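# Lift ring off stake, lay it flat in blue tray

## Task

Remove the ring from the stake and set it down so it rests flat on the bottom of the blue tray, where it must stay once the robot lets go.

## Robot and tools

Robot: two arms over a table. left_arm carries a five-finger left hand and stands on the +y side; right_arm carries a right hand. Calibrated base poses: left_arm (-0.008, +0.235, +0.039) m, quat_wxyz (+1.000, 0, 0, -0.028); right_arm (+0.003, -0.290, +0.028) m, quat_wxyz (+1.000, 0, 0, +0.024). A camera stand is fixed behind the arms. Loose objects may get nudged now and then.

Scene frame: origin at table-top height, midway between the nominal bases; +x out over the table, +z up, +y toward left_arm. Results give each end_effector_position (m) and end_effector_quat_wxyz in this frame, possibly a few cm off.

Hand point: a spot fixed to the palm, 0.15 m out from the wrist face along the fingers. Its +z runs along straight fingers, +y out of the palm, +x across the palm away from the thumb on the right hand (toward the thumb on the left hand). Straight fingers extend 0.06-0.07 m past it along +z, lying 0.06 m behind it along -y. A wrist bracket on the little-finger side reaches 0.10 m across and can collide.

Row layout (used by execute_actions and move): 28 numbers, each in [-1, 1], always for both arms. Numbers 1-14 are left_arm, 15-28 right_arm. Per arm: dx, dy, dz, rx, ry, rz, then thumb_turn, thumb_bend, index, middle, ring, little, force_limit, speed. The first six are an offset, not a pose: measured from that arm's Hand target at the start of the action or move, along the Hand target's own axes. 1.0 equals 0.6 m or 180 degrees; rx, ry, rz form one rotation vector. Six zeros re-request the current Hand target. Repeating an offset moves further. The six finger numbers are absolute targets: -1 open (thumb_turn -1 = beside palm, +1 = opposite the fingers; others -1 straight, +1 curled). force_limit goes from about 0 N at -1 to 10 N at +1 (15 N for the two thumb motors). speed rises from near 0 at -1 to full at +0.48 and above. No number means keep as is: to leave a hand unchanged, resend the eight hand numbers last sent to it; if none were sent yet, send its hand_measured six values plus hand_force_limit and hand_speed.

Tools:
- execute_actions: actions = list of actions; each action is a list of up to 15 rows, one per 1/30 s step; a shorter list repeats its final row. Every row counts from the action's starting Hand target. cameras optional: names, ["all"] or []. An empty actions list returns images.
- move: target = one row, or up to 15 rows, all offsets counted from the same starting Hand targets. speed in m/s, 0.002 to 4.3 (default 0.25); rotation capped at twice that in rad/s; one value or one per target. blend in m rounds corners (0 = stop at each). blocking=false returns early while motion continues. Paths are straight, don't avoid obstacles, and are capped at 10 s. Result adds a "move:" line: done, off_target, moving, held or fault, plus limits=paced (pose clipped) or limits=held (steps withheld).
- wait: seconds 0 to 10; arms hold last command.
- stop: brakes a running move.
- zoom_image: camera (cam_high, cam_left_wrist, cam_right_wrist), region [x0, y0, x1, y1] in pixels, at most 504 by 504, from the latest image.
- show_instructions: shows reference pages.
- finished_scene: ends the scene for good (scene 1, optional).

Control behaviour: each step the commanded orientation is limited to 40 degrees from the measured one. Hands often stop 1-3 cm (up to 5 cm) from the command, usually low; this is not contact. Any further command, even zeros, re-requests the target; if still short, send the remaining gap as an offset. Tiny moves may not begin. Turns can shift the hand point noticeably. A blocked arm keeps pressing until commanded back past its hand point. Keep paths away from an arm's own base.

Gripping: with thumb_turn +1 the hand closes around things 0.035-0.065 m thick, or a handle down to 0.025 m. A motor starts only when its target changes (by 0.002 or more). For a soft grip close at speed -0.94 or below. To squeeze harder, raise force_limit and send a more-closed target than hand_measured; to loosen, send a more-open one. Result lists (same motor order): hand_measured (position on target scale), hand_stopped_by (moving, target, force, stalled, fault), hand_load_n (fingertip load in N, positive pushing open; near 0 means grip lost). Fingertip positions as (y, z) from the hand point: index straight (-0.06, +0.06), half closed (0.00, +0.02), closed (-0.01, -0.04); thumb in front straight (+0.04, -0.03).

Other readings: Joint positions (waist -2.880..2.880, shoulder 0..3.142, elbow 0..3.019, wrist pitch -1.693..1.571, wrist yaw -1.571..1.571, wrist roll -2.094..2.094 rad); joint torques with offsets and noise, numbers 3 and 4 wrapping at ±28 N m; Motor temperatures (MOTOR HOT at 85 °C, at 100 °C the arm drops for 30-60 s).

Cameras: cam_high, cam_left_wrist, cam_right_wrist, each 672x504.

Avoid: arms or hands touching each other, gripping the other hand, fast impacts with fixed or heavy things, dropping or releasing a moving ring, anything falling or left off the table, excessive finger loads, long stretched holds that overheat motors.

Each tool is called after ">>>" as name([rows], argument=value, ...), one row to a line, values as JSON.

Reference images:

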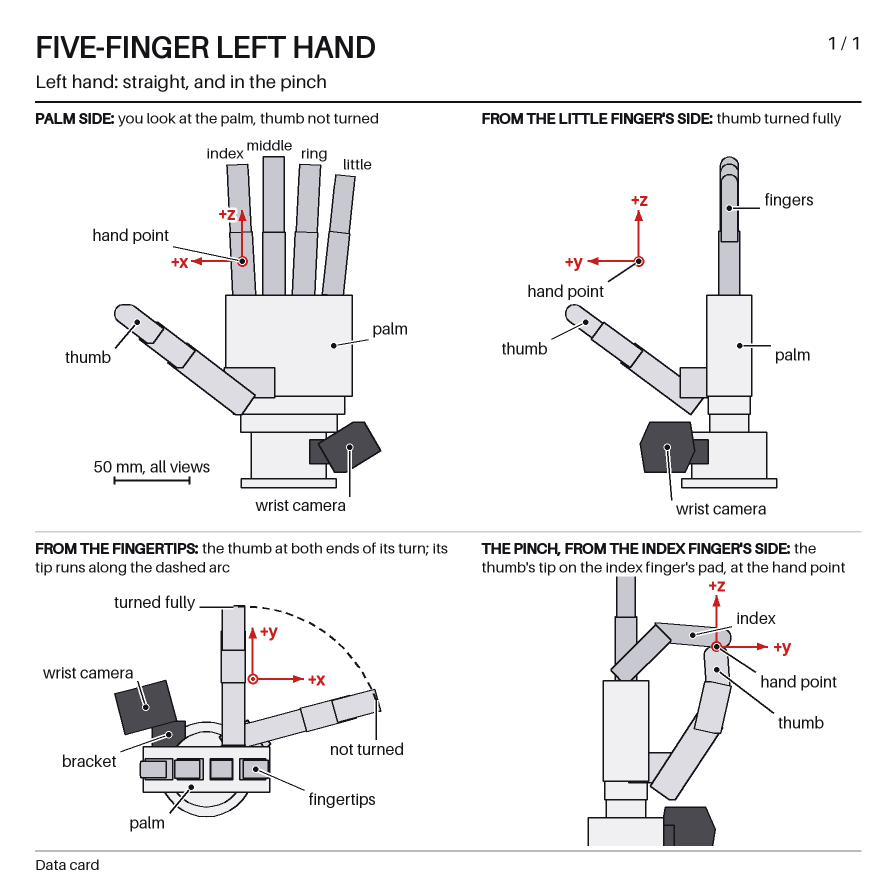

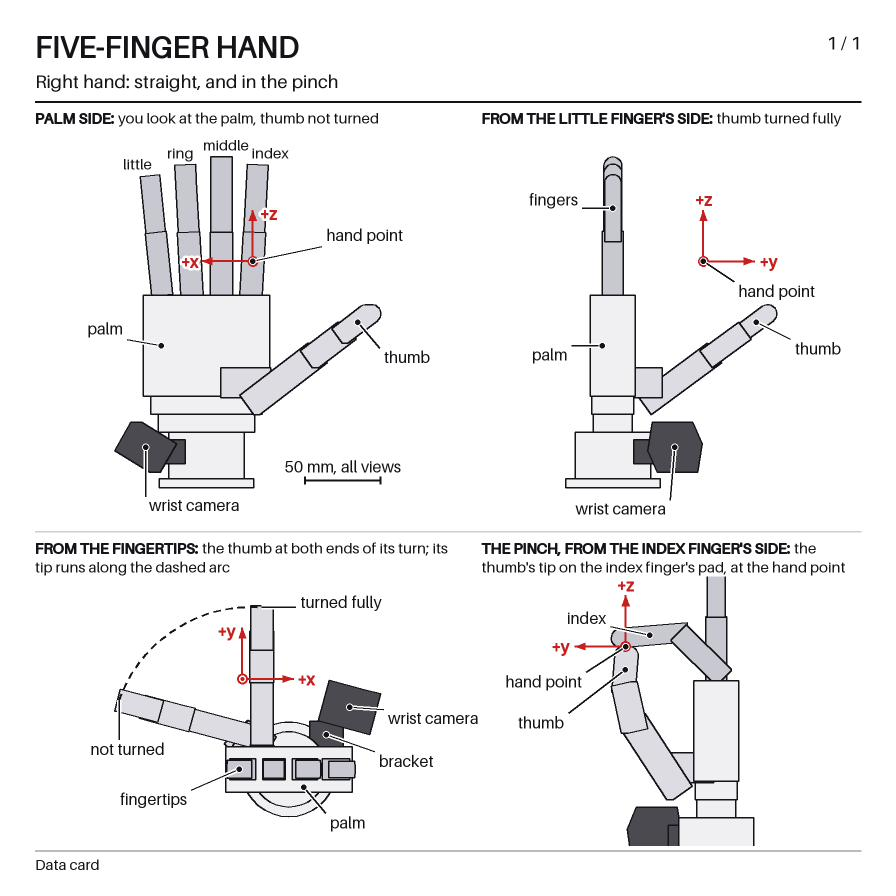

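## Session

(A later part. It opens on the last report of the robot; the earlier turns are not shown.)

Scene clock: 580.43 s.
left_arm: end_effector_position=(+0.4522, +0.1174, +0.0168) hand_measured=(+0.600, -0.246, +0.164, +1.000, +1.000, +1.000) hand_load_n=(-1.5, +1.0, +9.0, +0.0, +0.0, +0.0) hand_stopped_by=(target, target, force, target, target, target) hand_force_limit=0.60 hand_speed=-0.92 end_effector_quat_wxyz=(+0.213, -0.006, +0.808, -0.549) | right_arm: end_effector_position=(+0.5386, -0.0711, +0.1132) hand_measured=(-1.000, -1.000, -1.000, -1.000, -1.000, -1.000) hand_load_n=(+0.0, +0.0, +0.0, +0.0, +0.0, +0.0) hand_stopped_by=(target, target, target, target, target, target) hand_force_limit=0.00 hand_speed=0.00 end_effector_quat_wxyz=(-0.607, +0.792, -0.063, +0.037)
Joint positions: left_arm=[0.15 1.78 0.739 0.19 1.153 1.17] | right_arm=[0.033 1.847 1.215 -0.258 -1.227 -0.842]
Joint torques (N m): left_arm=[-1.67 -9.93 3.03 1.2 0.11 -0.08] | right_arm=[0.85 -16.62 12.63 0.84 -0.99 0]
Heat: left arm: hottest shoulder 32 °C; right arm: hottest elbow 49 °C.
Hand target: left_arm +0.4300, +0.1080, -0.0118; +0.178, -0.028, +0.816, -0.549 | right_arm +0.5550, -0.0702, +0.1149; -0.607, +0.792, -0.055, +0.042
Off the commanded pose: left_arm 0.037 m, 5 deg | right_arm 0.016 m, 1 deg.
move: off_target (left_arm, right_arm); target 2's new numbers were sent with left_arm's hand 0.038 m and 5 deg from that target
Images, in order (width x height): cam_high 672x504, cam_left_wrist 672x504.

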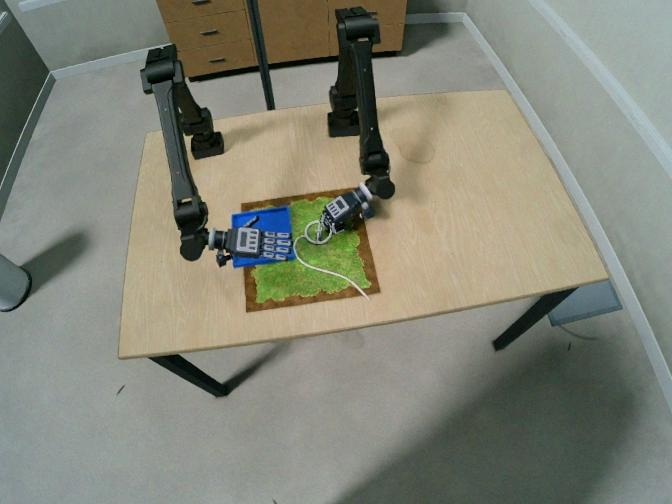

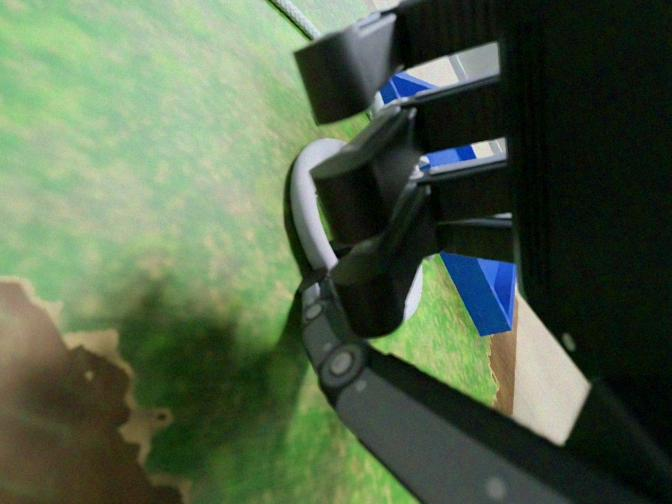

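>>> move(target=[-0.0539,-0.0241,-0.0111,0.0059,-0.0114,0.0235,0.6,-0.245,0.5,1.0,1,1,0.6,-0.92,0,0,0,0,0,0,-1,-1,-1,-1,-1,-1,0,0], speed=0.05, cameras=[])

Scene clock: 582.03 s.
left_arm: end_effector_position=(+0.4530, +0.1170, +0.0178) hand_measured=(+0.600, -0.246, +0.164, +1.000, +1.000, +1.000) hand_load_n=(-0.5, +1.5, +8.0, +0.0, +0.0, +0.0) hand_stopped_by=(target, target, force, target, target, target) hand_force_limit=0.60 hand_speed=-0.92 end_effector_quat_wxyz=(+0.215, -0.004, +0.807, -0.550) | right_arm: end_effector_position=(+0.5386, -0.0711, +0.1132) hand_measured=(-1.000, -1.000, -1.000, -1.000, -1.000, -1.000) hand_load_n=(+0.0, +0.0, +0.0, +0.0, +0.0, +0.0) hand_stopped_by=(target, target, target, target, target, target) hand_force_limit=0.00 hand_speed=0.00 end_effector_quat_wxyz=(-0.607, +0.792, -0.063, +0.037)
Joint positions: left_arm=[0.15 1.78 0.739 0.196 1.156 1.17] | right_arm=[0.033 1.847 1.215 -0.258 -1.227 -0.842]
Joint torques (N m): left_arm=[-0.5 -11.99 6.05 1.69 0.51 -0.01] | right_arm=[1.26 -16.56 12.55 0.96 -0.93 -0.04]
Heat: left arm: hottest shoulder 32 °C; right arm: hottest elbow 49 °C.
Hand target: left_arm +0.4559, +0.1159, +0.0119; +0.212, -0.006, +0.808, -0.549 | right_arm +0.5550, -0.0702, +0.1149; -0.607, +0.792, -0.055, +0.042
Off the commanded pose: left_arm 0.007 m, 0 deg | right_arm 0.016 m, 1 deg.
move: off_target (right_arm)
No camera images: "cameras" was empty.

>>> move(target=[-0.0241,-0.028,-0.0116,0,0,0,0.6,-0.245,0.5,1.0,1,1,0.6,-0.92,0,0,0,0,0,0,-1,-1,-1,-1,-1,-1,0,0], speed=0.03, cameras=["cam_left_wrist"])

>>> zoom_image(camera="cam_left_wrist", region=[220, 140, 420, 360])

Scene clock: 584.13 s.
left_arm: end_effector_position=(+0.4488, +0.1171, +0.0222) hand_measured=(+0.600, -0.246, +0.164, +1.000, +1.000, +1.000) hand_load_n=(+0.0, +3.0, +6.5, +0.0, +0.0, +0.0) hand_stopped_by=(target, target, force, target, target, target) hand_force_limit=0.60 hand_speed=-0.92 end_effector_quat_wxyz=(+0.200, -0.016, +0.811, -0.550) | right_arm: end_effector_position=(+0.5386, -0.0711, +0.1132) hand_measured=(-1.000, -1.000, -1.000, -1.000, -1.000, -1.000) hand_load_n=(+0.0, +0.0, +0.0, +0.0, -0.5, +0.0) hand_stopped_by=(target, target, target, target, target, target) hand_force_limit=0.00 hand_speed=0.00 end_effector_quat_wxyz=(-0.607, +0.792, -0.063, +0.037)
Joint positions: left_arm=[0.15 1.762 0.749 0.127 1.152 1.17] | right_arm=[0.033 1.847 1.215 -0.258 -1.227 -0.842]
Joint torques (N m): left_arm=[0.03 -14.15 7.71 0.98 0.87 0.09] | right_arm=[1.08 -16.85 12.53 0.87 -0.92 -0.08]
Heat: left arm: hottest shoulder 32 °C; right arm: hottest elbow 49 °C.
Hand target: left_arm +0.4628, +0.1189, +0.0338; +0.212, -0.006, +0.808, -0.549 | right_arm +0.5550, -0.0702, +0.1149; -0.607, +0.792, -0.055, +0.042
Off the commanded pose: left_arm 0.018 m, 2 deg | right_arm 0.016 m, 1 deg.
move: off_target (left_arm, right_arm)
Images, in order (width x height): cam_left_wrist 672x504.

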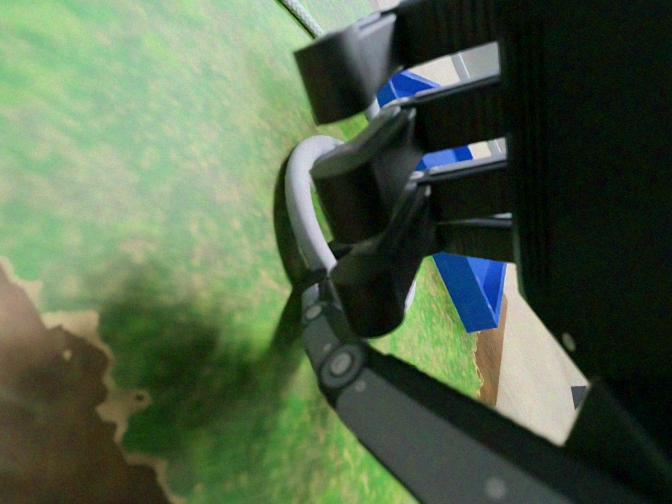

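Scaled by 2.291 from the camera's 672x504 image, which has a finer 960x720 frame.

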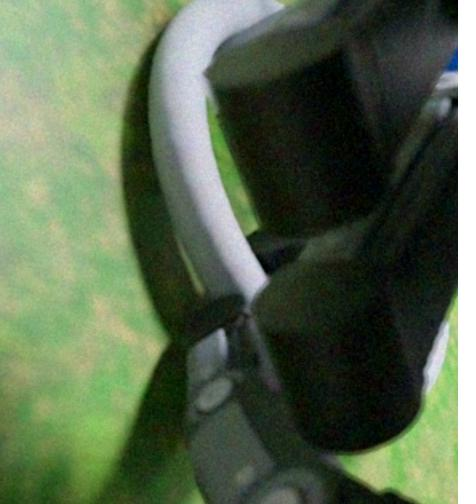

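>>> move([
  [0,0,0,0,0,0,0.6,-0.245,0.56,1.0,1,1,0.75,-0.94,0,0,0,0,0,0,-1,-1,-1,-1,-1,-1,0,0],
  [0.0111,-0.0381,-0.0005,0,0,0,0.6,-0.245,0.56,1.0,1,1,0.75,-0.94,0,0,0,0,0,0,-1,-1,-1,-1,-1,-1,0,0],
], speed=0.03, cameras=["cam_left_wrist","cam_high","cam_right_wrist"])

>>> zoom_image(camera="cam_left_wrist", region=[220, 140, 420, 360])

>>> zoom_image(camera="cam_high", region=[300, 210, 345, 245])

>>> zoom_image(camera="cam_right_wrist", region=[330, 200, 430, 320])

Scene clock: 587.70 s.
left_arm: end_effector_position=(+0.4568, +0.1143, +0.0519) hand_measured=(+0.600, -0.246, +0.174, +1.000, +1.000, +1.000) hand_load_n=(+0.0, +0.0, +0.0, +0.0, +0.5, +0.0) hand_stopped_by=(target, target, force, target, target, target) hand_force_limit=0.75 hand_speed=-0.94 end_effector_quat_wxyz=(+0.222, -0.003, +0.807, -0.547) | right_arm: end_effector_position=(+0.5386, -0.0711, +0.1132) hand_measured=(-1.000, -1.000, -1.000, -1.000, -1.000, -1.000) hand_load_n=(-0.5, +0.0, +0.0, +0.0, +0.0, +0.0) hand_stopped_by=(target, target, target, target, target, target) hand_force_limit=0.00 hand_speed=0.00 end_effector_quat_wxyz=(-0.607, +0.792, -0.063, +0.037)
Joint positions: left_arm=[0.141 1.689 0.749 0.125 1.141 1.149] | right_arm=[0.033 1.847 1.215 -0.258 -1.227 -0.842]
Joint torques (N m): left_arm=[-1.08 -13.33 5.55 1.14 0.68 -0.09] | right_arm=[1.96 -16.15 12.59 0.91 -0.93 0.02]
Heat: left arm: hottest shoulder 32 °C; right arm: hottest elbow 49 °C.
Hand target: left_arm +0.4515, +0.1085, +0.0520; +0.212, -0.006, +0.808, -0.549 | right_arm +0.5550, -0.0702, +0.1149; -0.607, +0.792, -0.055, +0.042
Off the commanded pose: left_arm 0.008 m, 1 deg | right_arm 0.016 m, 1 deg.
move: off_target (right_arm)

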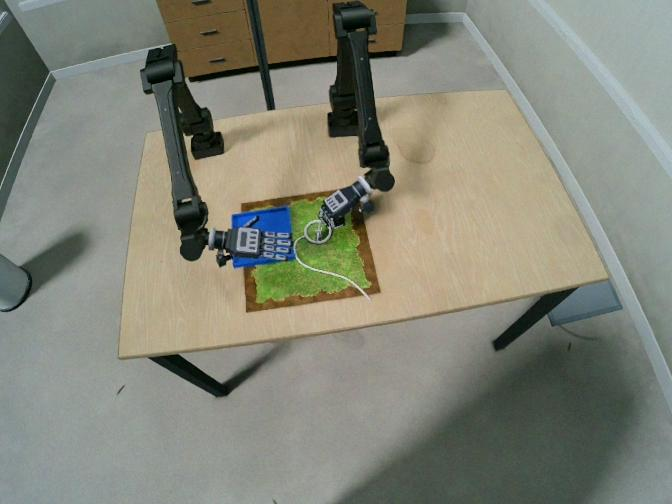

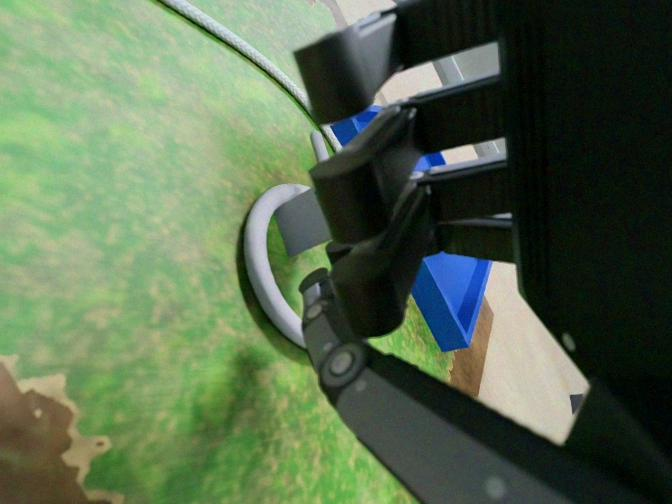

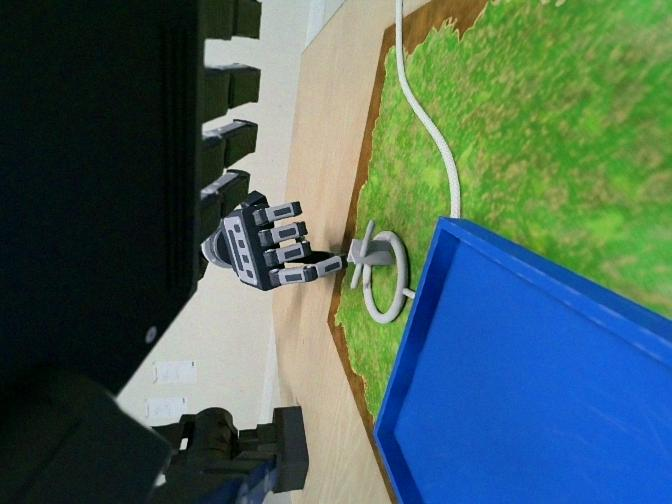

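Scaled by 2.291 from the camera's 672x504 image, which has a finer 960x720 frame.

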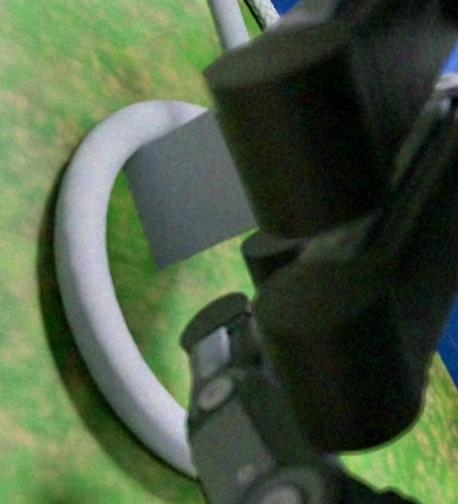

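Scaled by 11.200 from the camera's 672x504 image, which has a finer 960x720 frame.

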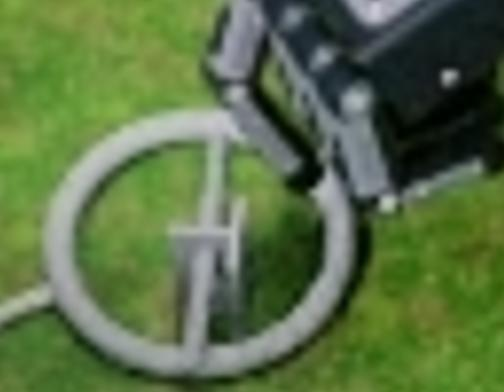

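Scaled by 4.200 from the camera's 672x504 image, which has a finer 960x720 frame.

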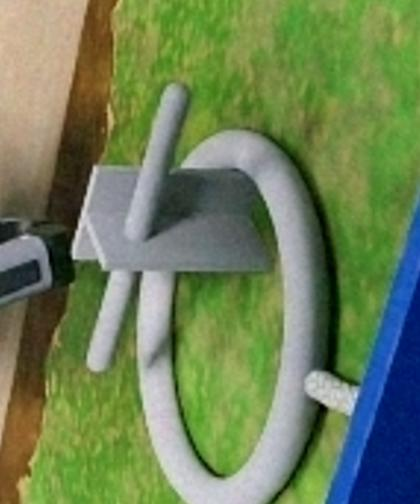

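>>> move([
  [-0.0055,0.0089,-0.0199,-0.0059,0.0114,-0.0235,0.6,-0.25,0.03,1.0,1,1,0.2,-0.2,0,0,0,0,0,0,-1,-1,-1,-1,-1,-1,0,0],
  [0.02,0.0675,-0.0007,-0.0059,0.0114,-0.0235,0.6,-0.25,0.03,1.0,1,1,0.2,-0.2,0,0,0,0,0,0,-1,-1,-1,-1,-1,-1,0,0],
], speed=0.08, cameras=["cam_left_wrist","cam_high"])

>>> zoom_image(camera="cam_left_wrist", region=[220, 140, 420, 360])

>>> zoom_image(camera="cam_high", region=[300, 215, 340, 245])

Scene clock: 593.77 s.
left_arm: end_effector_position=(+0.4436, +0.1194, +0.0193) hand_measured=(+0.600, -0.250, +0.030, +1.000, +1.000, +1.000) hand_load_n=(+0.0, +0.0, -1.5, +0.0, +0.0, +0.0) hand_stopped_by=(target, target, target, target, target, target) hand_force_limit=0.20 hand_speed=-0.20 end_effector_quat_wxyz=(+0.174, -0.030, +0.816, -0.550) | right_arm: end_effector_position=(+0.5386, -0.0711, +0.1132) hand_measured=(-1.000, -1.000, -1.000, -1.000, -1.000, -1.000) hand_load_n=(+0.0, +0.0, +0.0, +0.0, +0.0, -0.5) hand_stopped_by=(target, target, target, target, target, target) hand_force_limit=0.00 hand_speed=0.00 end_effector_quat_wxyz=(-0.607, +0.792, -0.063, +0.037)
Joint positions: left_arm=[0.156 1.767 0.775 0.017 1.155 1.202] | right_arm=[0.033 1.847 1.215 -0.258 -1.227 -0.842]
Joint torques (N m): left_arm=[0.03 -11.4 6.45 1.92 0.89 0.11] | right_arm=[1.49 -16.38 12.49 0.96 -0.95 0]
Heat: left arm: hottest shoulder 32 °C; right arm: hottest elbow 50 °C.
Hand target: left_arm +0.4495, +0.1220, +0.0121; +0.177, -0.028, +0.816, -0.549 | right_arm +0.5550, -0.0702, +0.1149; -0.607, +0.792, -0.055, +0.042
Off the commanded pose: left_arm 0.010 m, 0 deg | right_arm 0.016 m, 1 deg.
move: off_target (right_arm)
Images, in order (width x height): cam_high 672x504, cam_left_wrist 672x504.

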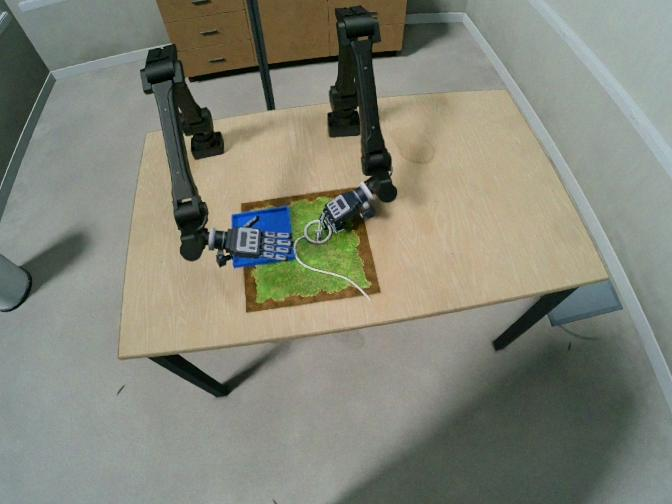

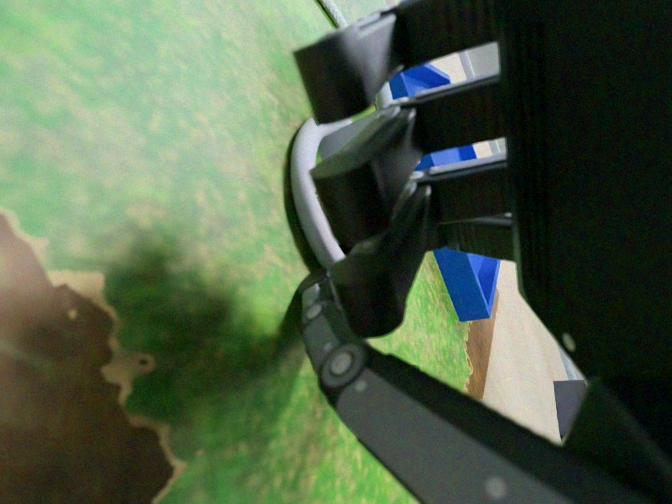

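Scaled by 2.291 from the camera's 672x504 image, which has a finer 960x720 frame.

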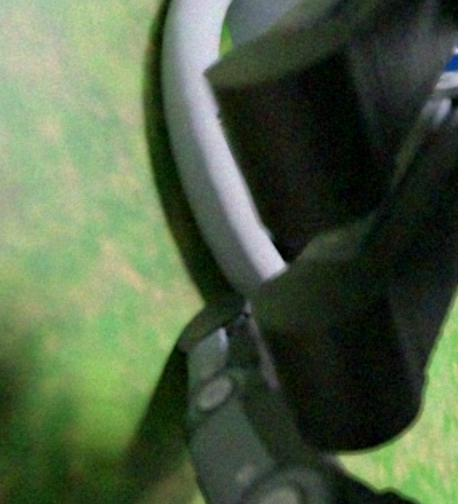

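Scaled by 12.600 from the camera's 672x504 image, which has a finer 960x720 frame.

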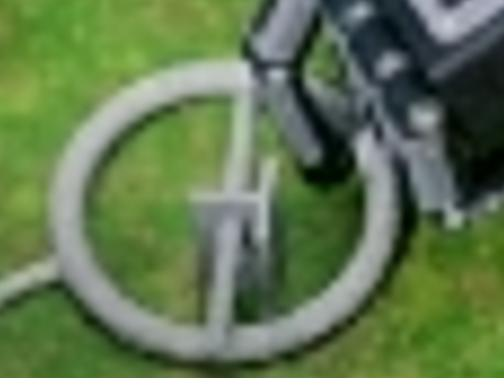

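>>> move(target=[0.0019,0.0351,0.0227,0,0,0,0.6,-0.25,0.07,1.0,1,1,0.2,-0.5,0,0,0,0,0,0,-1,-1,-1,-1,-1,-1,0,0], speed=0.08, cameras=["cam_left_wrist","cam_high"])

>>> zoom_image(camera="cam_left_wrist", region=[220, 140, 420, 360])

>>> zoom_image(camera="cam_high", region=[300, 215, 340, 245])

Scene clock: 595.43 s.
left_arm: end_effector_position=(+0.4503, +0.1182, +0.0165) hand_measured=(+0.600, -0.250, +0.070, +1.000, +1.000, +1.000) hand_load_n=(+2.0, -3.5, -2.5, +0.0, +0.0, +0.0) hand_stopped_by=(target, target, target, target, target, target) hand_force_limit=0.20 hand_speed=-0.50 end_effector_quat_wxyz=(+0.183, -0.024, +0.807, -0.561) | right_arm: end_effector_position=(+0.5386, -0.0711, +0.1132) hand_measured=(-1.000, -1.000, -1.000, -1.000, -1.000, -1.000) hand_load_n=(-0.5, +0.0, +0.0, +0.0, +0.0, +0.0) hand_stopped_by=(target, target, target, target, target, target) hand_force_limit=0.00 hand_speed=0.00 end_effector_quat_wxyz=(-0.607, +0.792, -0.063, +0.037)
Joint positions: left_arm=[0.16 1.796 0.775 0.096 1.181 1.172] | right_arm=[0.033 1.847 1.215 -0.258 -1.227 -0.842]
Joint torques (N m): left_arm=[-1.08 -8.12 6.79 1.99 -0.62 0.26] | right_arm=[1.14 -17.67 12.74 1.02 -0.94 -0.04]
Heat: left arm: hottest shoulder 32 °C; right arm: hottest elbow 50 °C.
Hand target: left_arm +0.4560, +0.1181, -0.0118; +0.177, -0.028, +0.816, -0.549 | right_arm +0.5550, -0.0702, +0.1149; -0.607, +0.792, -0.055, +0.042
Off the commanded pose: left_arm 0.029 m, 2 deg | right_arm 0.016 m, 1 deg.
move: off_target (left_arm, right_arm)
Images, in order (width x height): cam_high 672x504, cam_left_wrist 672x504.

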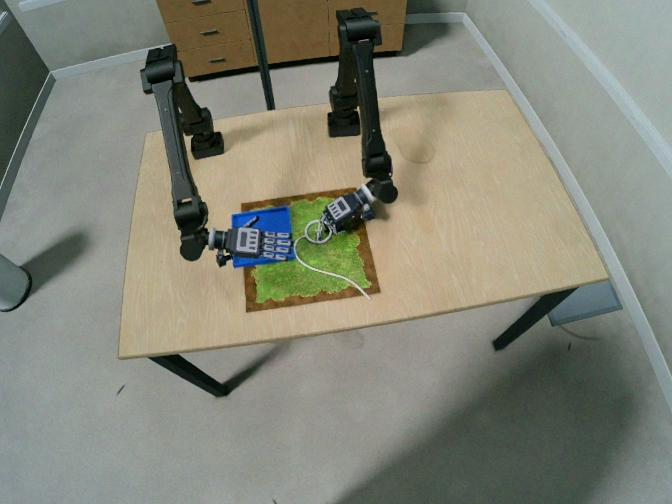

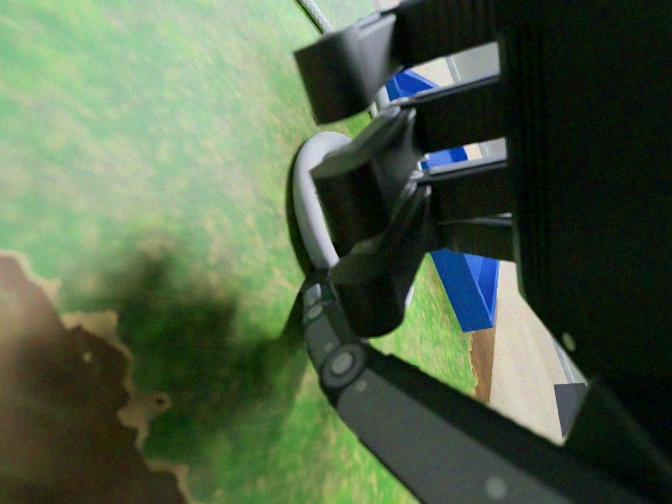

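Scaled by 2.291 from the camera's 672x504 image, which has a finer 960x720 frame.

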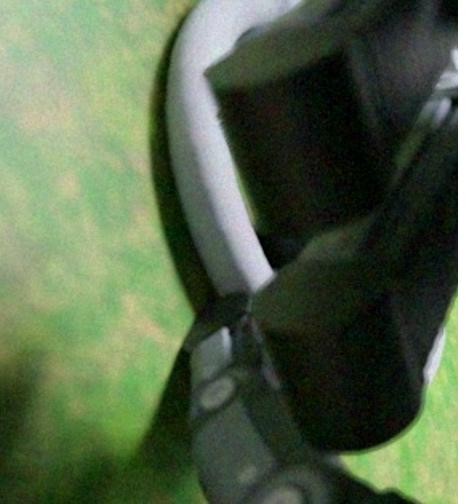

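Scaled by 12.600 from the camera's 672x504 image, which has a finer 960x720 frame.

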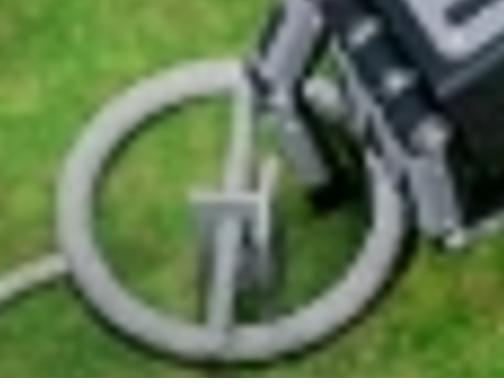

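>>> move([
  [0.0052,-0.0062,0.0127,0,0,0,0.6,-0.245,0.08,1.0,1,1,0.2,-0.5,0,0,0,0,0,0,-1,-1,-1,-1,-1,-1,0,0],
  [0.0052,-0.0062,0.0127,0,0,0,0.6,-0.245,0.4,1.0,1,1,-0.4,-0.9,0,0,0,0,0,0,-1,-1,-1,-1,-1,-1,0,0],
], speed=0.08, cameras=["cam_left_wrist","cam_high"])

>>> zoom_image(camera="cam_left_wrist", region=[220, 140, 420, 360])

>>> zoom_image(camera="cam_high", region=[300, 215, 340, 245])

Scene clock: 598.13 s.
left_arm: end_effector_position=(+0.4577, +0.1148, +0.0167) hand_measured=(+0.600, -0.246, +0.144, +1.000, +1.000, +1.000) hand_load_n=(+1.0, -1.0, +2.5, +0.0, +0.0, +0.0) hand_stopped_by=(target, target, force, target, target, target) hand_force_limit=-0.40 hand_speed=-0.90 end_effector_quat_wxyz=(+0.194, -0.022, +0.807, -0.557) | right_arm: end_effector_position=(+0.5386, -0.0711, +0.1132) hand_measured=(-1.000, -1.000, -1.000, -1.000, -1.000, -1.000) hand_load_n=(+0.0, +0.0, +0.0, +0.0, -0.5, +0.0) hand_stopped_by=(target, target, target, target, target, target) hand_force_limit=0.00 hand_speed=0.00 end_effector_quat_wxyz=(-0.607, +0.792, -0.063, +0.037)
Joint positions: left_arm=[0.148 1.801 0.775 0.152 1.163 1.138] | right_arm=[0.033 1.847 1.215 -0.258 -1.227 -0.842]
Joint torques (N m): left_arm=[-1.49 -8.88 5.89 1.7 -0.38 0.18] | right_arm=[1.61 -17.03 12.49 1.17 -0.98 -0.04]
Heat: left arm: hottest shoulder 32 °C; right arm: hottest elbow 50 °C.
Hand target: left_arm +0.4549, +0.1090, -0.0118; +0.177, -0.028, +0.816, -0.549 | right_arm +0.5550, -0.0702, +0.1149; -0.607, +0.792, -0.055, +0.042
Off the commanded pose: left_arm 0.029 m, 2 deg | right_arm 0.016 m, 1 deg.
move: off_target (left_arm, right_arm); target 2's new numbers were sent with left_arm's hand 0.030 m and 2 deg from that target
Images, in order (width x height): cam_high 672x504, cam_left_wrist 672x504.

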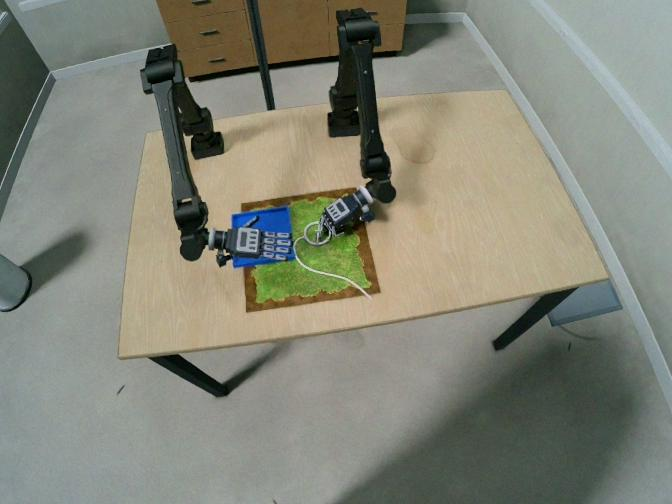

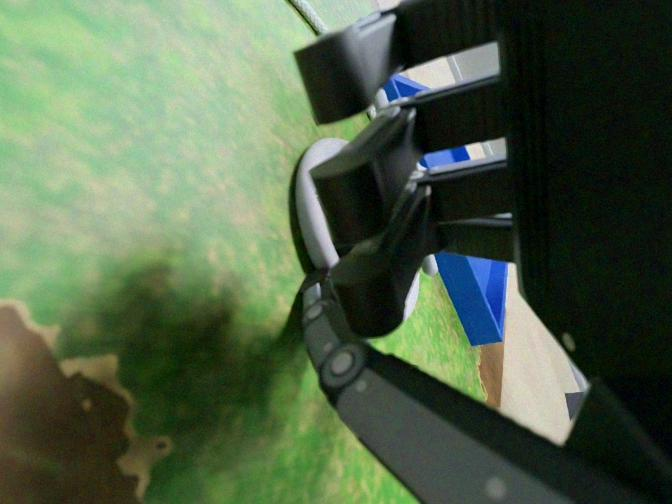

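Scaled by 2.291 from the camera's 672x504 image, which has a finer 960x720 frame.

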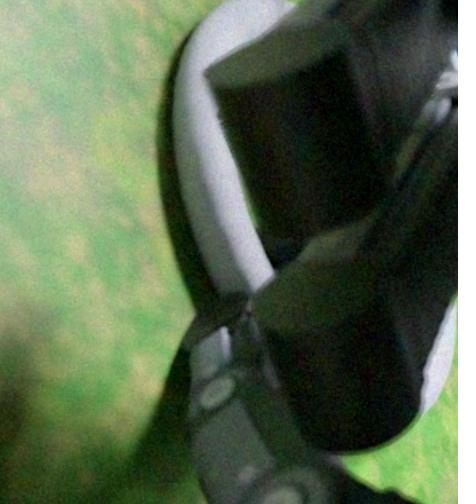

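Scaled by 12.600 from the camera's 672x504 image, which has a finer 960x720 frame.

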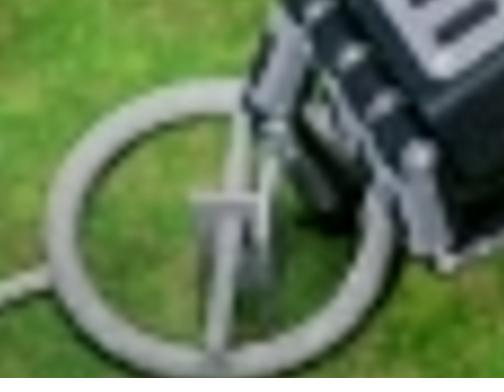

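>>> move(target=[0,0,0,0,0,0,0.6,-0.245,0.5,1.0,1,1,0.65,-0.92,0,0,0,0,0,0,-1,-1,-1,-1,-1,-1,0,0], speed=0.08, cameras=[])

Scene clock: 599.30 s.
left_arm: end_effector_position=(+0.4579, +0.1148, +0.0167) hand_measured=(+0.600, -0.246, +0.162, +1.000, +1.000, +1.000) hand_load_n=(+1.5, +0.0, +8.5, +0.0, +0.0, +0.0) hand_stopped_by=(target, target, force, target, target, target) hand_force_limit=0.65 hand_speed=-0.92 end_effector_quat_wxyz=(+0.194, -0.022, +0.807, -0.557) | right_arm: end_effector_position=(+0.5386, -0.0711, +0.1132) hand_measured=(-1.000, -1.000, -1.000, -1.000, -1.000, -1.000) hand_load_n=(+0.0, +0.0, +0.0, +0.0, +0.0, +0.0) hand_stopped_by=(target, target, target, target, target, target) hand_force_limit=0.00 hand_speed=0.00 end_effector_quat_wxyz=(-0.607, +0.792, -0.063, +0.037)
Joint positions: left_arm=[0.147 1.801 0.775 0.153 1.162 1.138] | right_arm=[0.033 1.847 1.215 -0.258 -1.227 -0.842]
Joint torques (N m): left_arm=[-1.49 -9.11 5.86 1.69 -0.36 0.18] | right_arm=[1.08 -17.14 12.66 0.94 -0.95 -0.07]
Heat: left arm: hottest shoulder 32 °C; right arm: hottest elbow 50 °C.
Hand target: left_arm +0.4550, +0.1091, -0.0118; +0.178, -0.028, +0.816, -0.549 | right_arm +0.5550, -0.0702, +0.1149; -0.607, +0.792, -0.055, +0.042
Off the commanded pose: left_arm 0.029 m, 2 deg | right_arm 0.016 m, 1 deg.
move: off_target (left_arm, right_arm)
No camera images: "cameras" was empty.

>>> move([
  [-0.0226,-0.0307,-0.0177,0.0089,-0.0067,0.0081,0.6,-0.245,0.5,1.0,1,1,0.65,-0.92,0,0,0,0,0,0,-1,-1,-1,-1,-1,-1,0,0],
  [-0.0414,-0.0623,-0.0267,0.0089,-0.0067,0.0081,0.6,-0.245,0.5,1.0,1,1,0.65,-0.92,0,0,0,0,0,0,-1,-1,-1,-1,-1,-1,0,0],
], speed=0.03, cameras=["cam_left_wrist"])

>>> zoom_image(camera="cam_left_wrist", region=[220, 140, 420, 360])

Scene clock: 602.27 s.
left_arm: end_effector_position=(+0.4520, +0.1143, +0.0208) hand_measured=(+0.600, -0.246, +0.162, +1.000, +1.000, +1.000) hand_load_n=(+1.0, +3.5, +5.5, +0.0, +0.5, +0.0) hand_stopped_by=(target, target, force, target, target, target) hand_force_limit=0.65 hand_speed=-0.92 end_effector_quat_wxyz=(+0.182, -0.031, +0.810, -0.557) | right_arm: end_effector_position=(+0.5386, -0.0711, +0.1132) hand_measured=(-1.000, -1.000, -1.000, -1.000, -1.000, -1.000) hand_load_n=(+0.0, +0.0, +0.0, +0.0, +0.0, -0.5) hand_stopped_by=(target, target, target, target, target, target) hand_force_limit=0.00 hand_speed=0.00 end_effector_quat_wxyz=(-0.607, +0.792, -0.063, +0.037)
Joint positions: left_arm=[0.147 1.782 0.775 0.104 1.161 1.138] | right_arm=[0.033 1.847 1.215 -0.258 -1.227 -0.842]
Joint torques (N m): left_arm=[-0.56 -14.51 8.03 0.94 0.93 0.01] | right_arm=[0.67 -16.62 12.67 0.94 -0.94 -0.02]
Heat: left arm: hottest shoulder 32 °C; right arm: hottest elbow 50 °C.
Hand target: left_arm +0.4675, +0.1144, +0.0339; +0.194, -0.021, +0.807, -0.558 | right_arm +0.5550, -0.0702, +0.1149; -0.607, +0.792, -0.055, +0.042
Off the commanded pose: left_arm 0.020 m, 2 deg | right_arm 0.016 m, 1 deg.
move: off_target (left_arm, right_arm)
Images, in order (width x height): cam_left_wrist 672x504.

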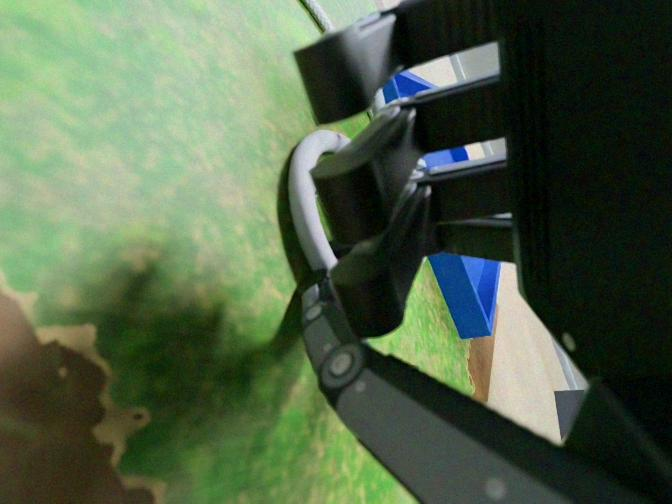

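Scaled by 2.291 from the camera's 672x504 image, which has a finer 960x720 frame.

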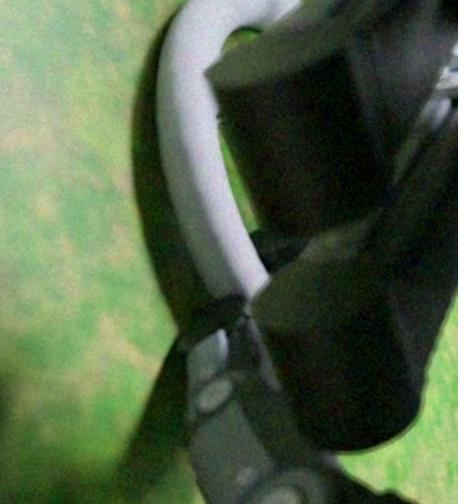

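>>> move([
  [0,0,0,0,0,0,0.6,-0.245,0.56,1.0,1,1,0.75,-0.94,0,0,0,0,0,0,-1,-1,-1,-1,-1,-1,0,0],
  [0.0004,-0.0102,-0.0082,0,0,0,0.6,-0.245,0.56,1.0,1,1,0.75,-0.94,0,0,0,0,0,0,-1,-1,-1,-1,-1,-1,0,0],
], speed=0.02, cameras=["cam_left_wrist","cam_high","cam_right_wrist"])

>>> zoom_image(camera="cam_high", region=[300, 215, 340, 245])

>>> zoom_image(camera="cam_right_wrist", region=[330, 200, 430, 320])

Scene clock: 604.60 s.
left_arm: end_effector_position=(+0.4492, +0.1139, +0.0275) hand_measured=(+0.600, -0.246, +0.172, +1.000, +1.000, +1.000) hand_load_n=(+0.5, +4.5, +9.0, +0.0, +0.0, +0.0) hand_stopped_by=(target, target, force, target, target, target) hand_force_limit=0.75 hand_speed=-0.94 end_effector_quat_wxyz=(+0.178, -0.033, +0.810, -0.558) | right_arm: end_effector_position=(+0.5386, -0.0711, +0.1132) hand_measured=(-1.000, -1.000, -1.000, -1.000, -1.000, -1.000) hand_load_n=(+0.0, +0.0, +0.0, +0.0, -0.5, +0.0) hand_stopped_by=(target, target, target, target, target, target) hand_force_limit=0.00 hand_speed=0.00 end_effector_quat_wxyz=(-0.607, +0.792, -0.063, +0.037)
Joint positions: left_arm=[0.147 1.761 0.775 0.073 1.162 1.138] | right_arm=[0.033 1.847 1.215 -0.258 -1.227 -0.842]
Joint torques (N m): left_arm=[-0.03 -14.56 7.97 1.09 1.06 0.11] | right_arm=[1.67 -16.85 12.7 0.84 -0.94 -0.05]
Heat: left arm: hottest shoulder 32 °C; right arm: hottest elbow 50 °C.
Hand target: left_arm +0.4645, +0.1164, +0.0408; +0.193, -0.021, +0.807, -0.558 | right_arm +0.5550, -0.0702, +0.1149; -0.607, +0.792, -0.055, +0.042
Off the commanded pose: left_arm 0.020 m, 2 deg | right_arm 0.016 m, 1 deg.
move: off_target (left_arm, right_arm)

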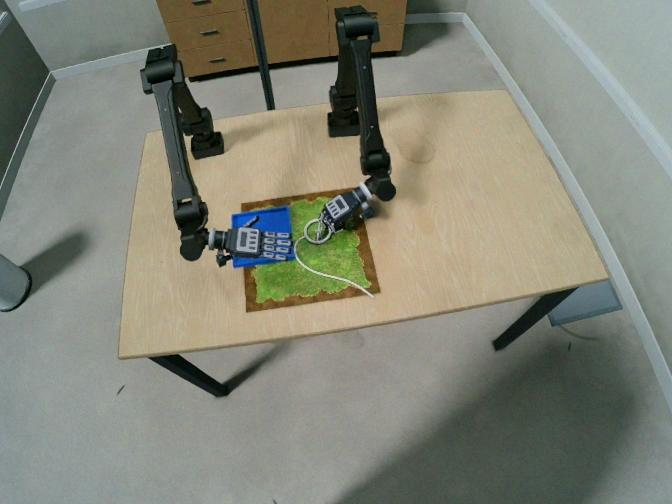

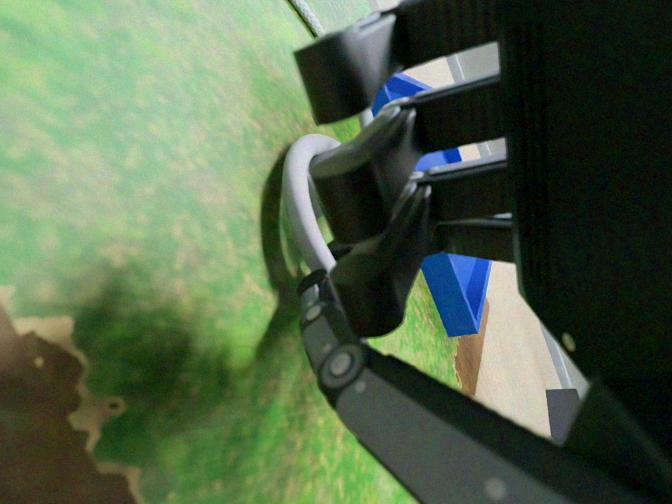

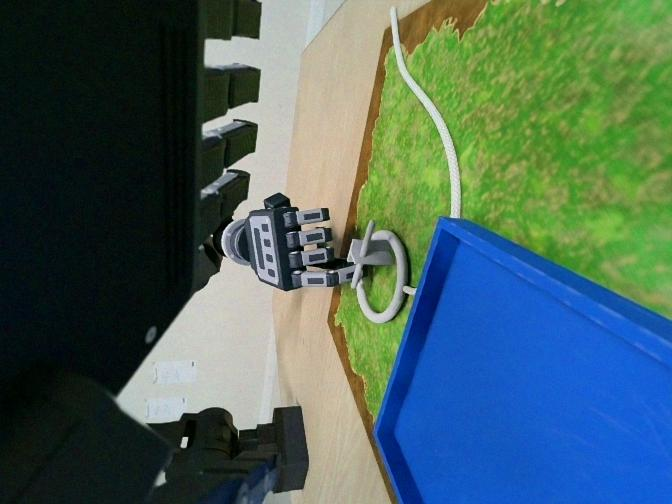

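Scaled by 12.600 from the camera's 672x504 image, which has a finer 960x720 frame.

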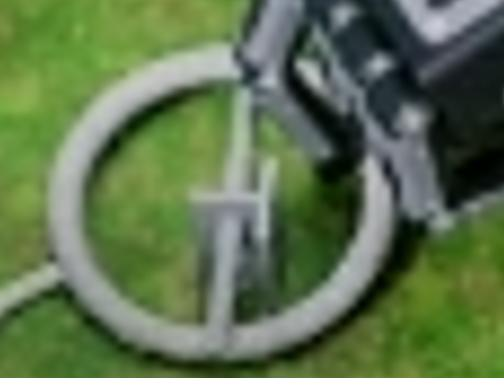

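Scaled by 4.200 from the camera's 672x504 image, which has a finer 960x720 frame.

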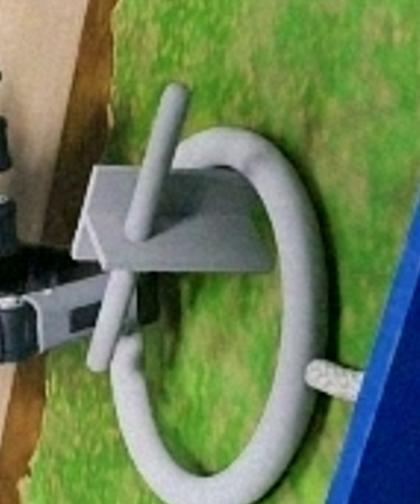

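>>> move(target=[-0.0053,-0.0178,-0.0023,0,0,0,0.6,-0.245,0.56,1.0,1,1,0.75,-0.94,0,0,0,0,0,0,-1,-1,-1,-1,-1,-1,0,0], speed=0.02, cameras=["cam_left_wrist","cam_high","cam_right_wrist"])

>>> zoom_image(camera="cam_high", region=[300, 215, 340, 245])

>>> zoom_image(camera="cam_right_wrist", region=[330, 200, 430, 320])

Scene clock: 606.50 s.
left_arm: end_effector_position=(+0.4488, +0.1139, +0.0373) hand_measured=(+0.600, -0.246, +0.172, +1.000, +1.000, +1.000) hand_load_n=(+0.0, +4.5, +8.0, +0.0, +0.0, +0.0) hand_stopped_by=(target, target, force, target, target, target) hand_force_limit=0.75 hand_speed=-0.94 end_effector_quat_wxyz=(+0.179, -0.032, +0.810, -0.558) | right_arm: end_effector_position=(+0.5386, -0.0711, +0.1132) hand_measured=(-1.000, -1.000, -1.000, -1.000, -1.000, -1.000) hand_load_n=(-0.5, +0.0, +0.0, +0.0, +0.0, +0.0) hand_stopped_by=(target, target, target, target, target, target) hand_force_limit=0.00 hand_speed=0.00 end_effector_quat_wxyz=(-0.607, +0.792, -0.063, +0.037)
Joint positions: left_arm=[0.147 1.734 0.775 0.05 1.162 1.138] | right_arm=[0.033 1.847 1.215 -0.258 -1.227 -0.842]
Joint torques (N m): left_arm=[-0.15 -14.51 8.53 1.09 0.92 0.03] | right_arm=[0.97 -16.97 12.78 0.95 -0.89 -0.03]
Heat: left arm: hottest shoulder 32 °C; right arm: hottest elbow 50 °C.
Hand target: left_arm +0.4650, +0.1144, +0.0518; +0.193, -0.021, +0.807, -0.558 | right_arm +0.5550, -0.0702, +0.1149; -0.607, +0.792, -0.055, +0.042
Off the commanded pose: left_arm 0.022 m, 2 deg | right_arm 0.016 m, 1 deg.
move: off_target (left_arm, right_arm)

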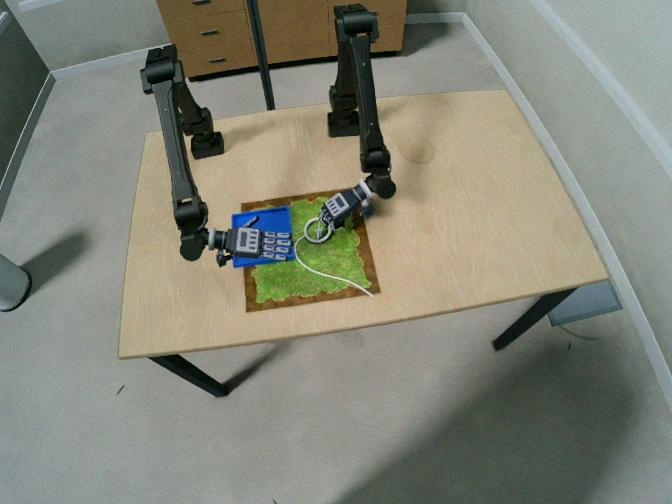

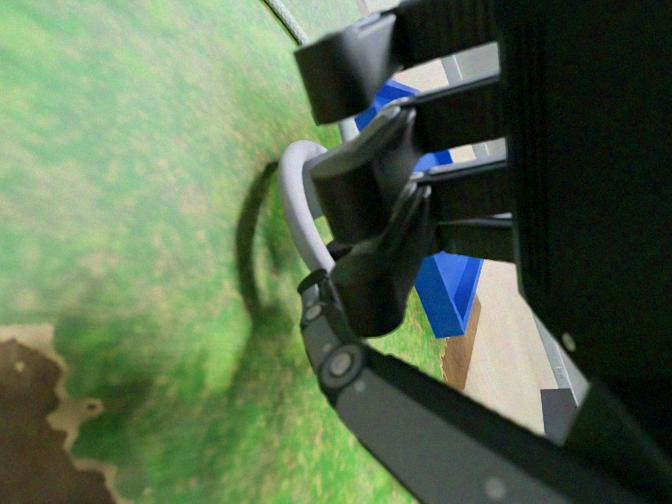

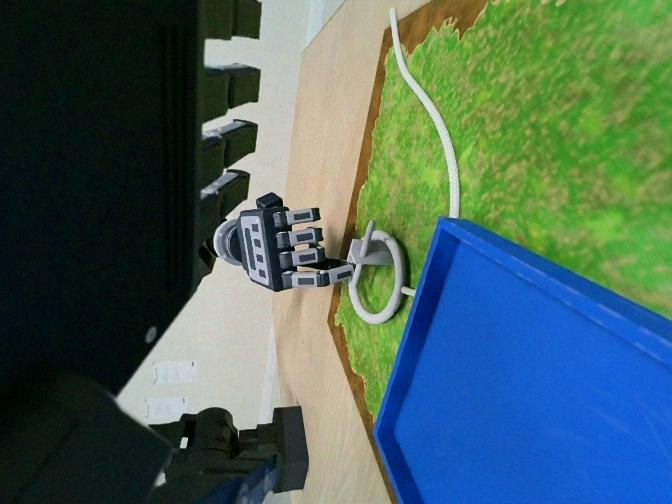

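Scaled by 12.600 from the camera's 672x504 image, which has a finer 960x720 frame.

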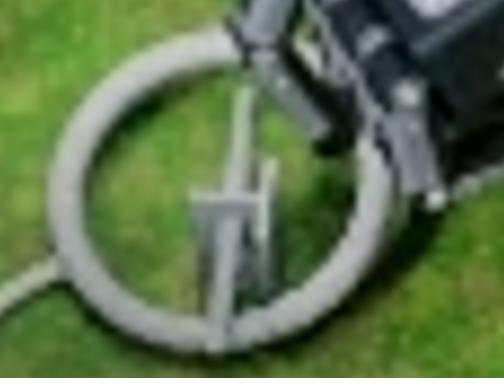

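Scaled by 4.200 from the camera's 672x504 image, which has a finer 960x720 frame.

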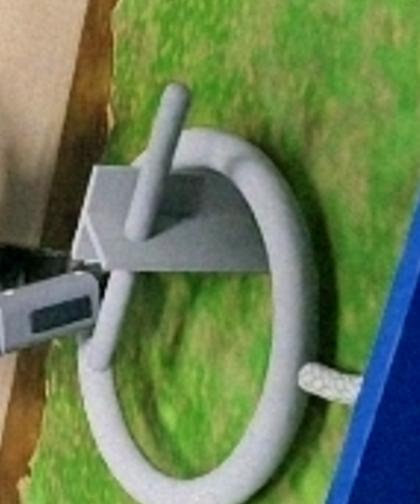

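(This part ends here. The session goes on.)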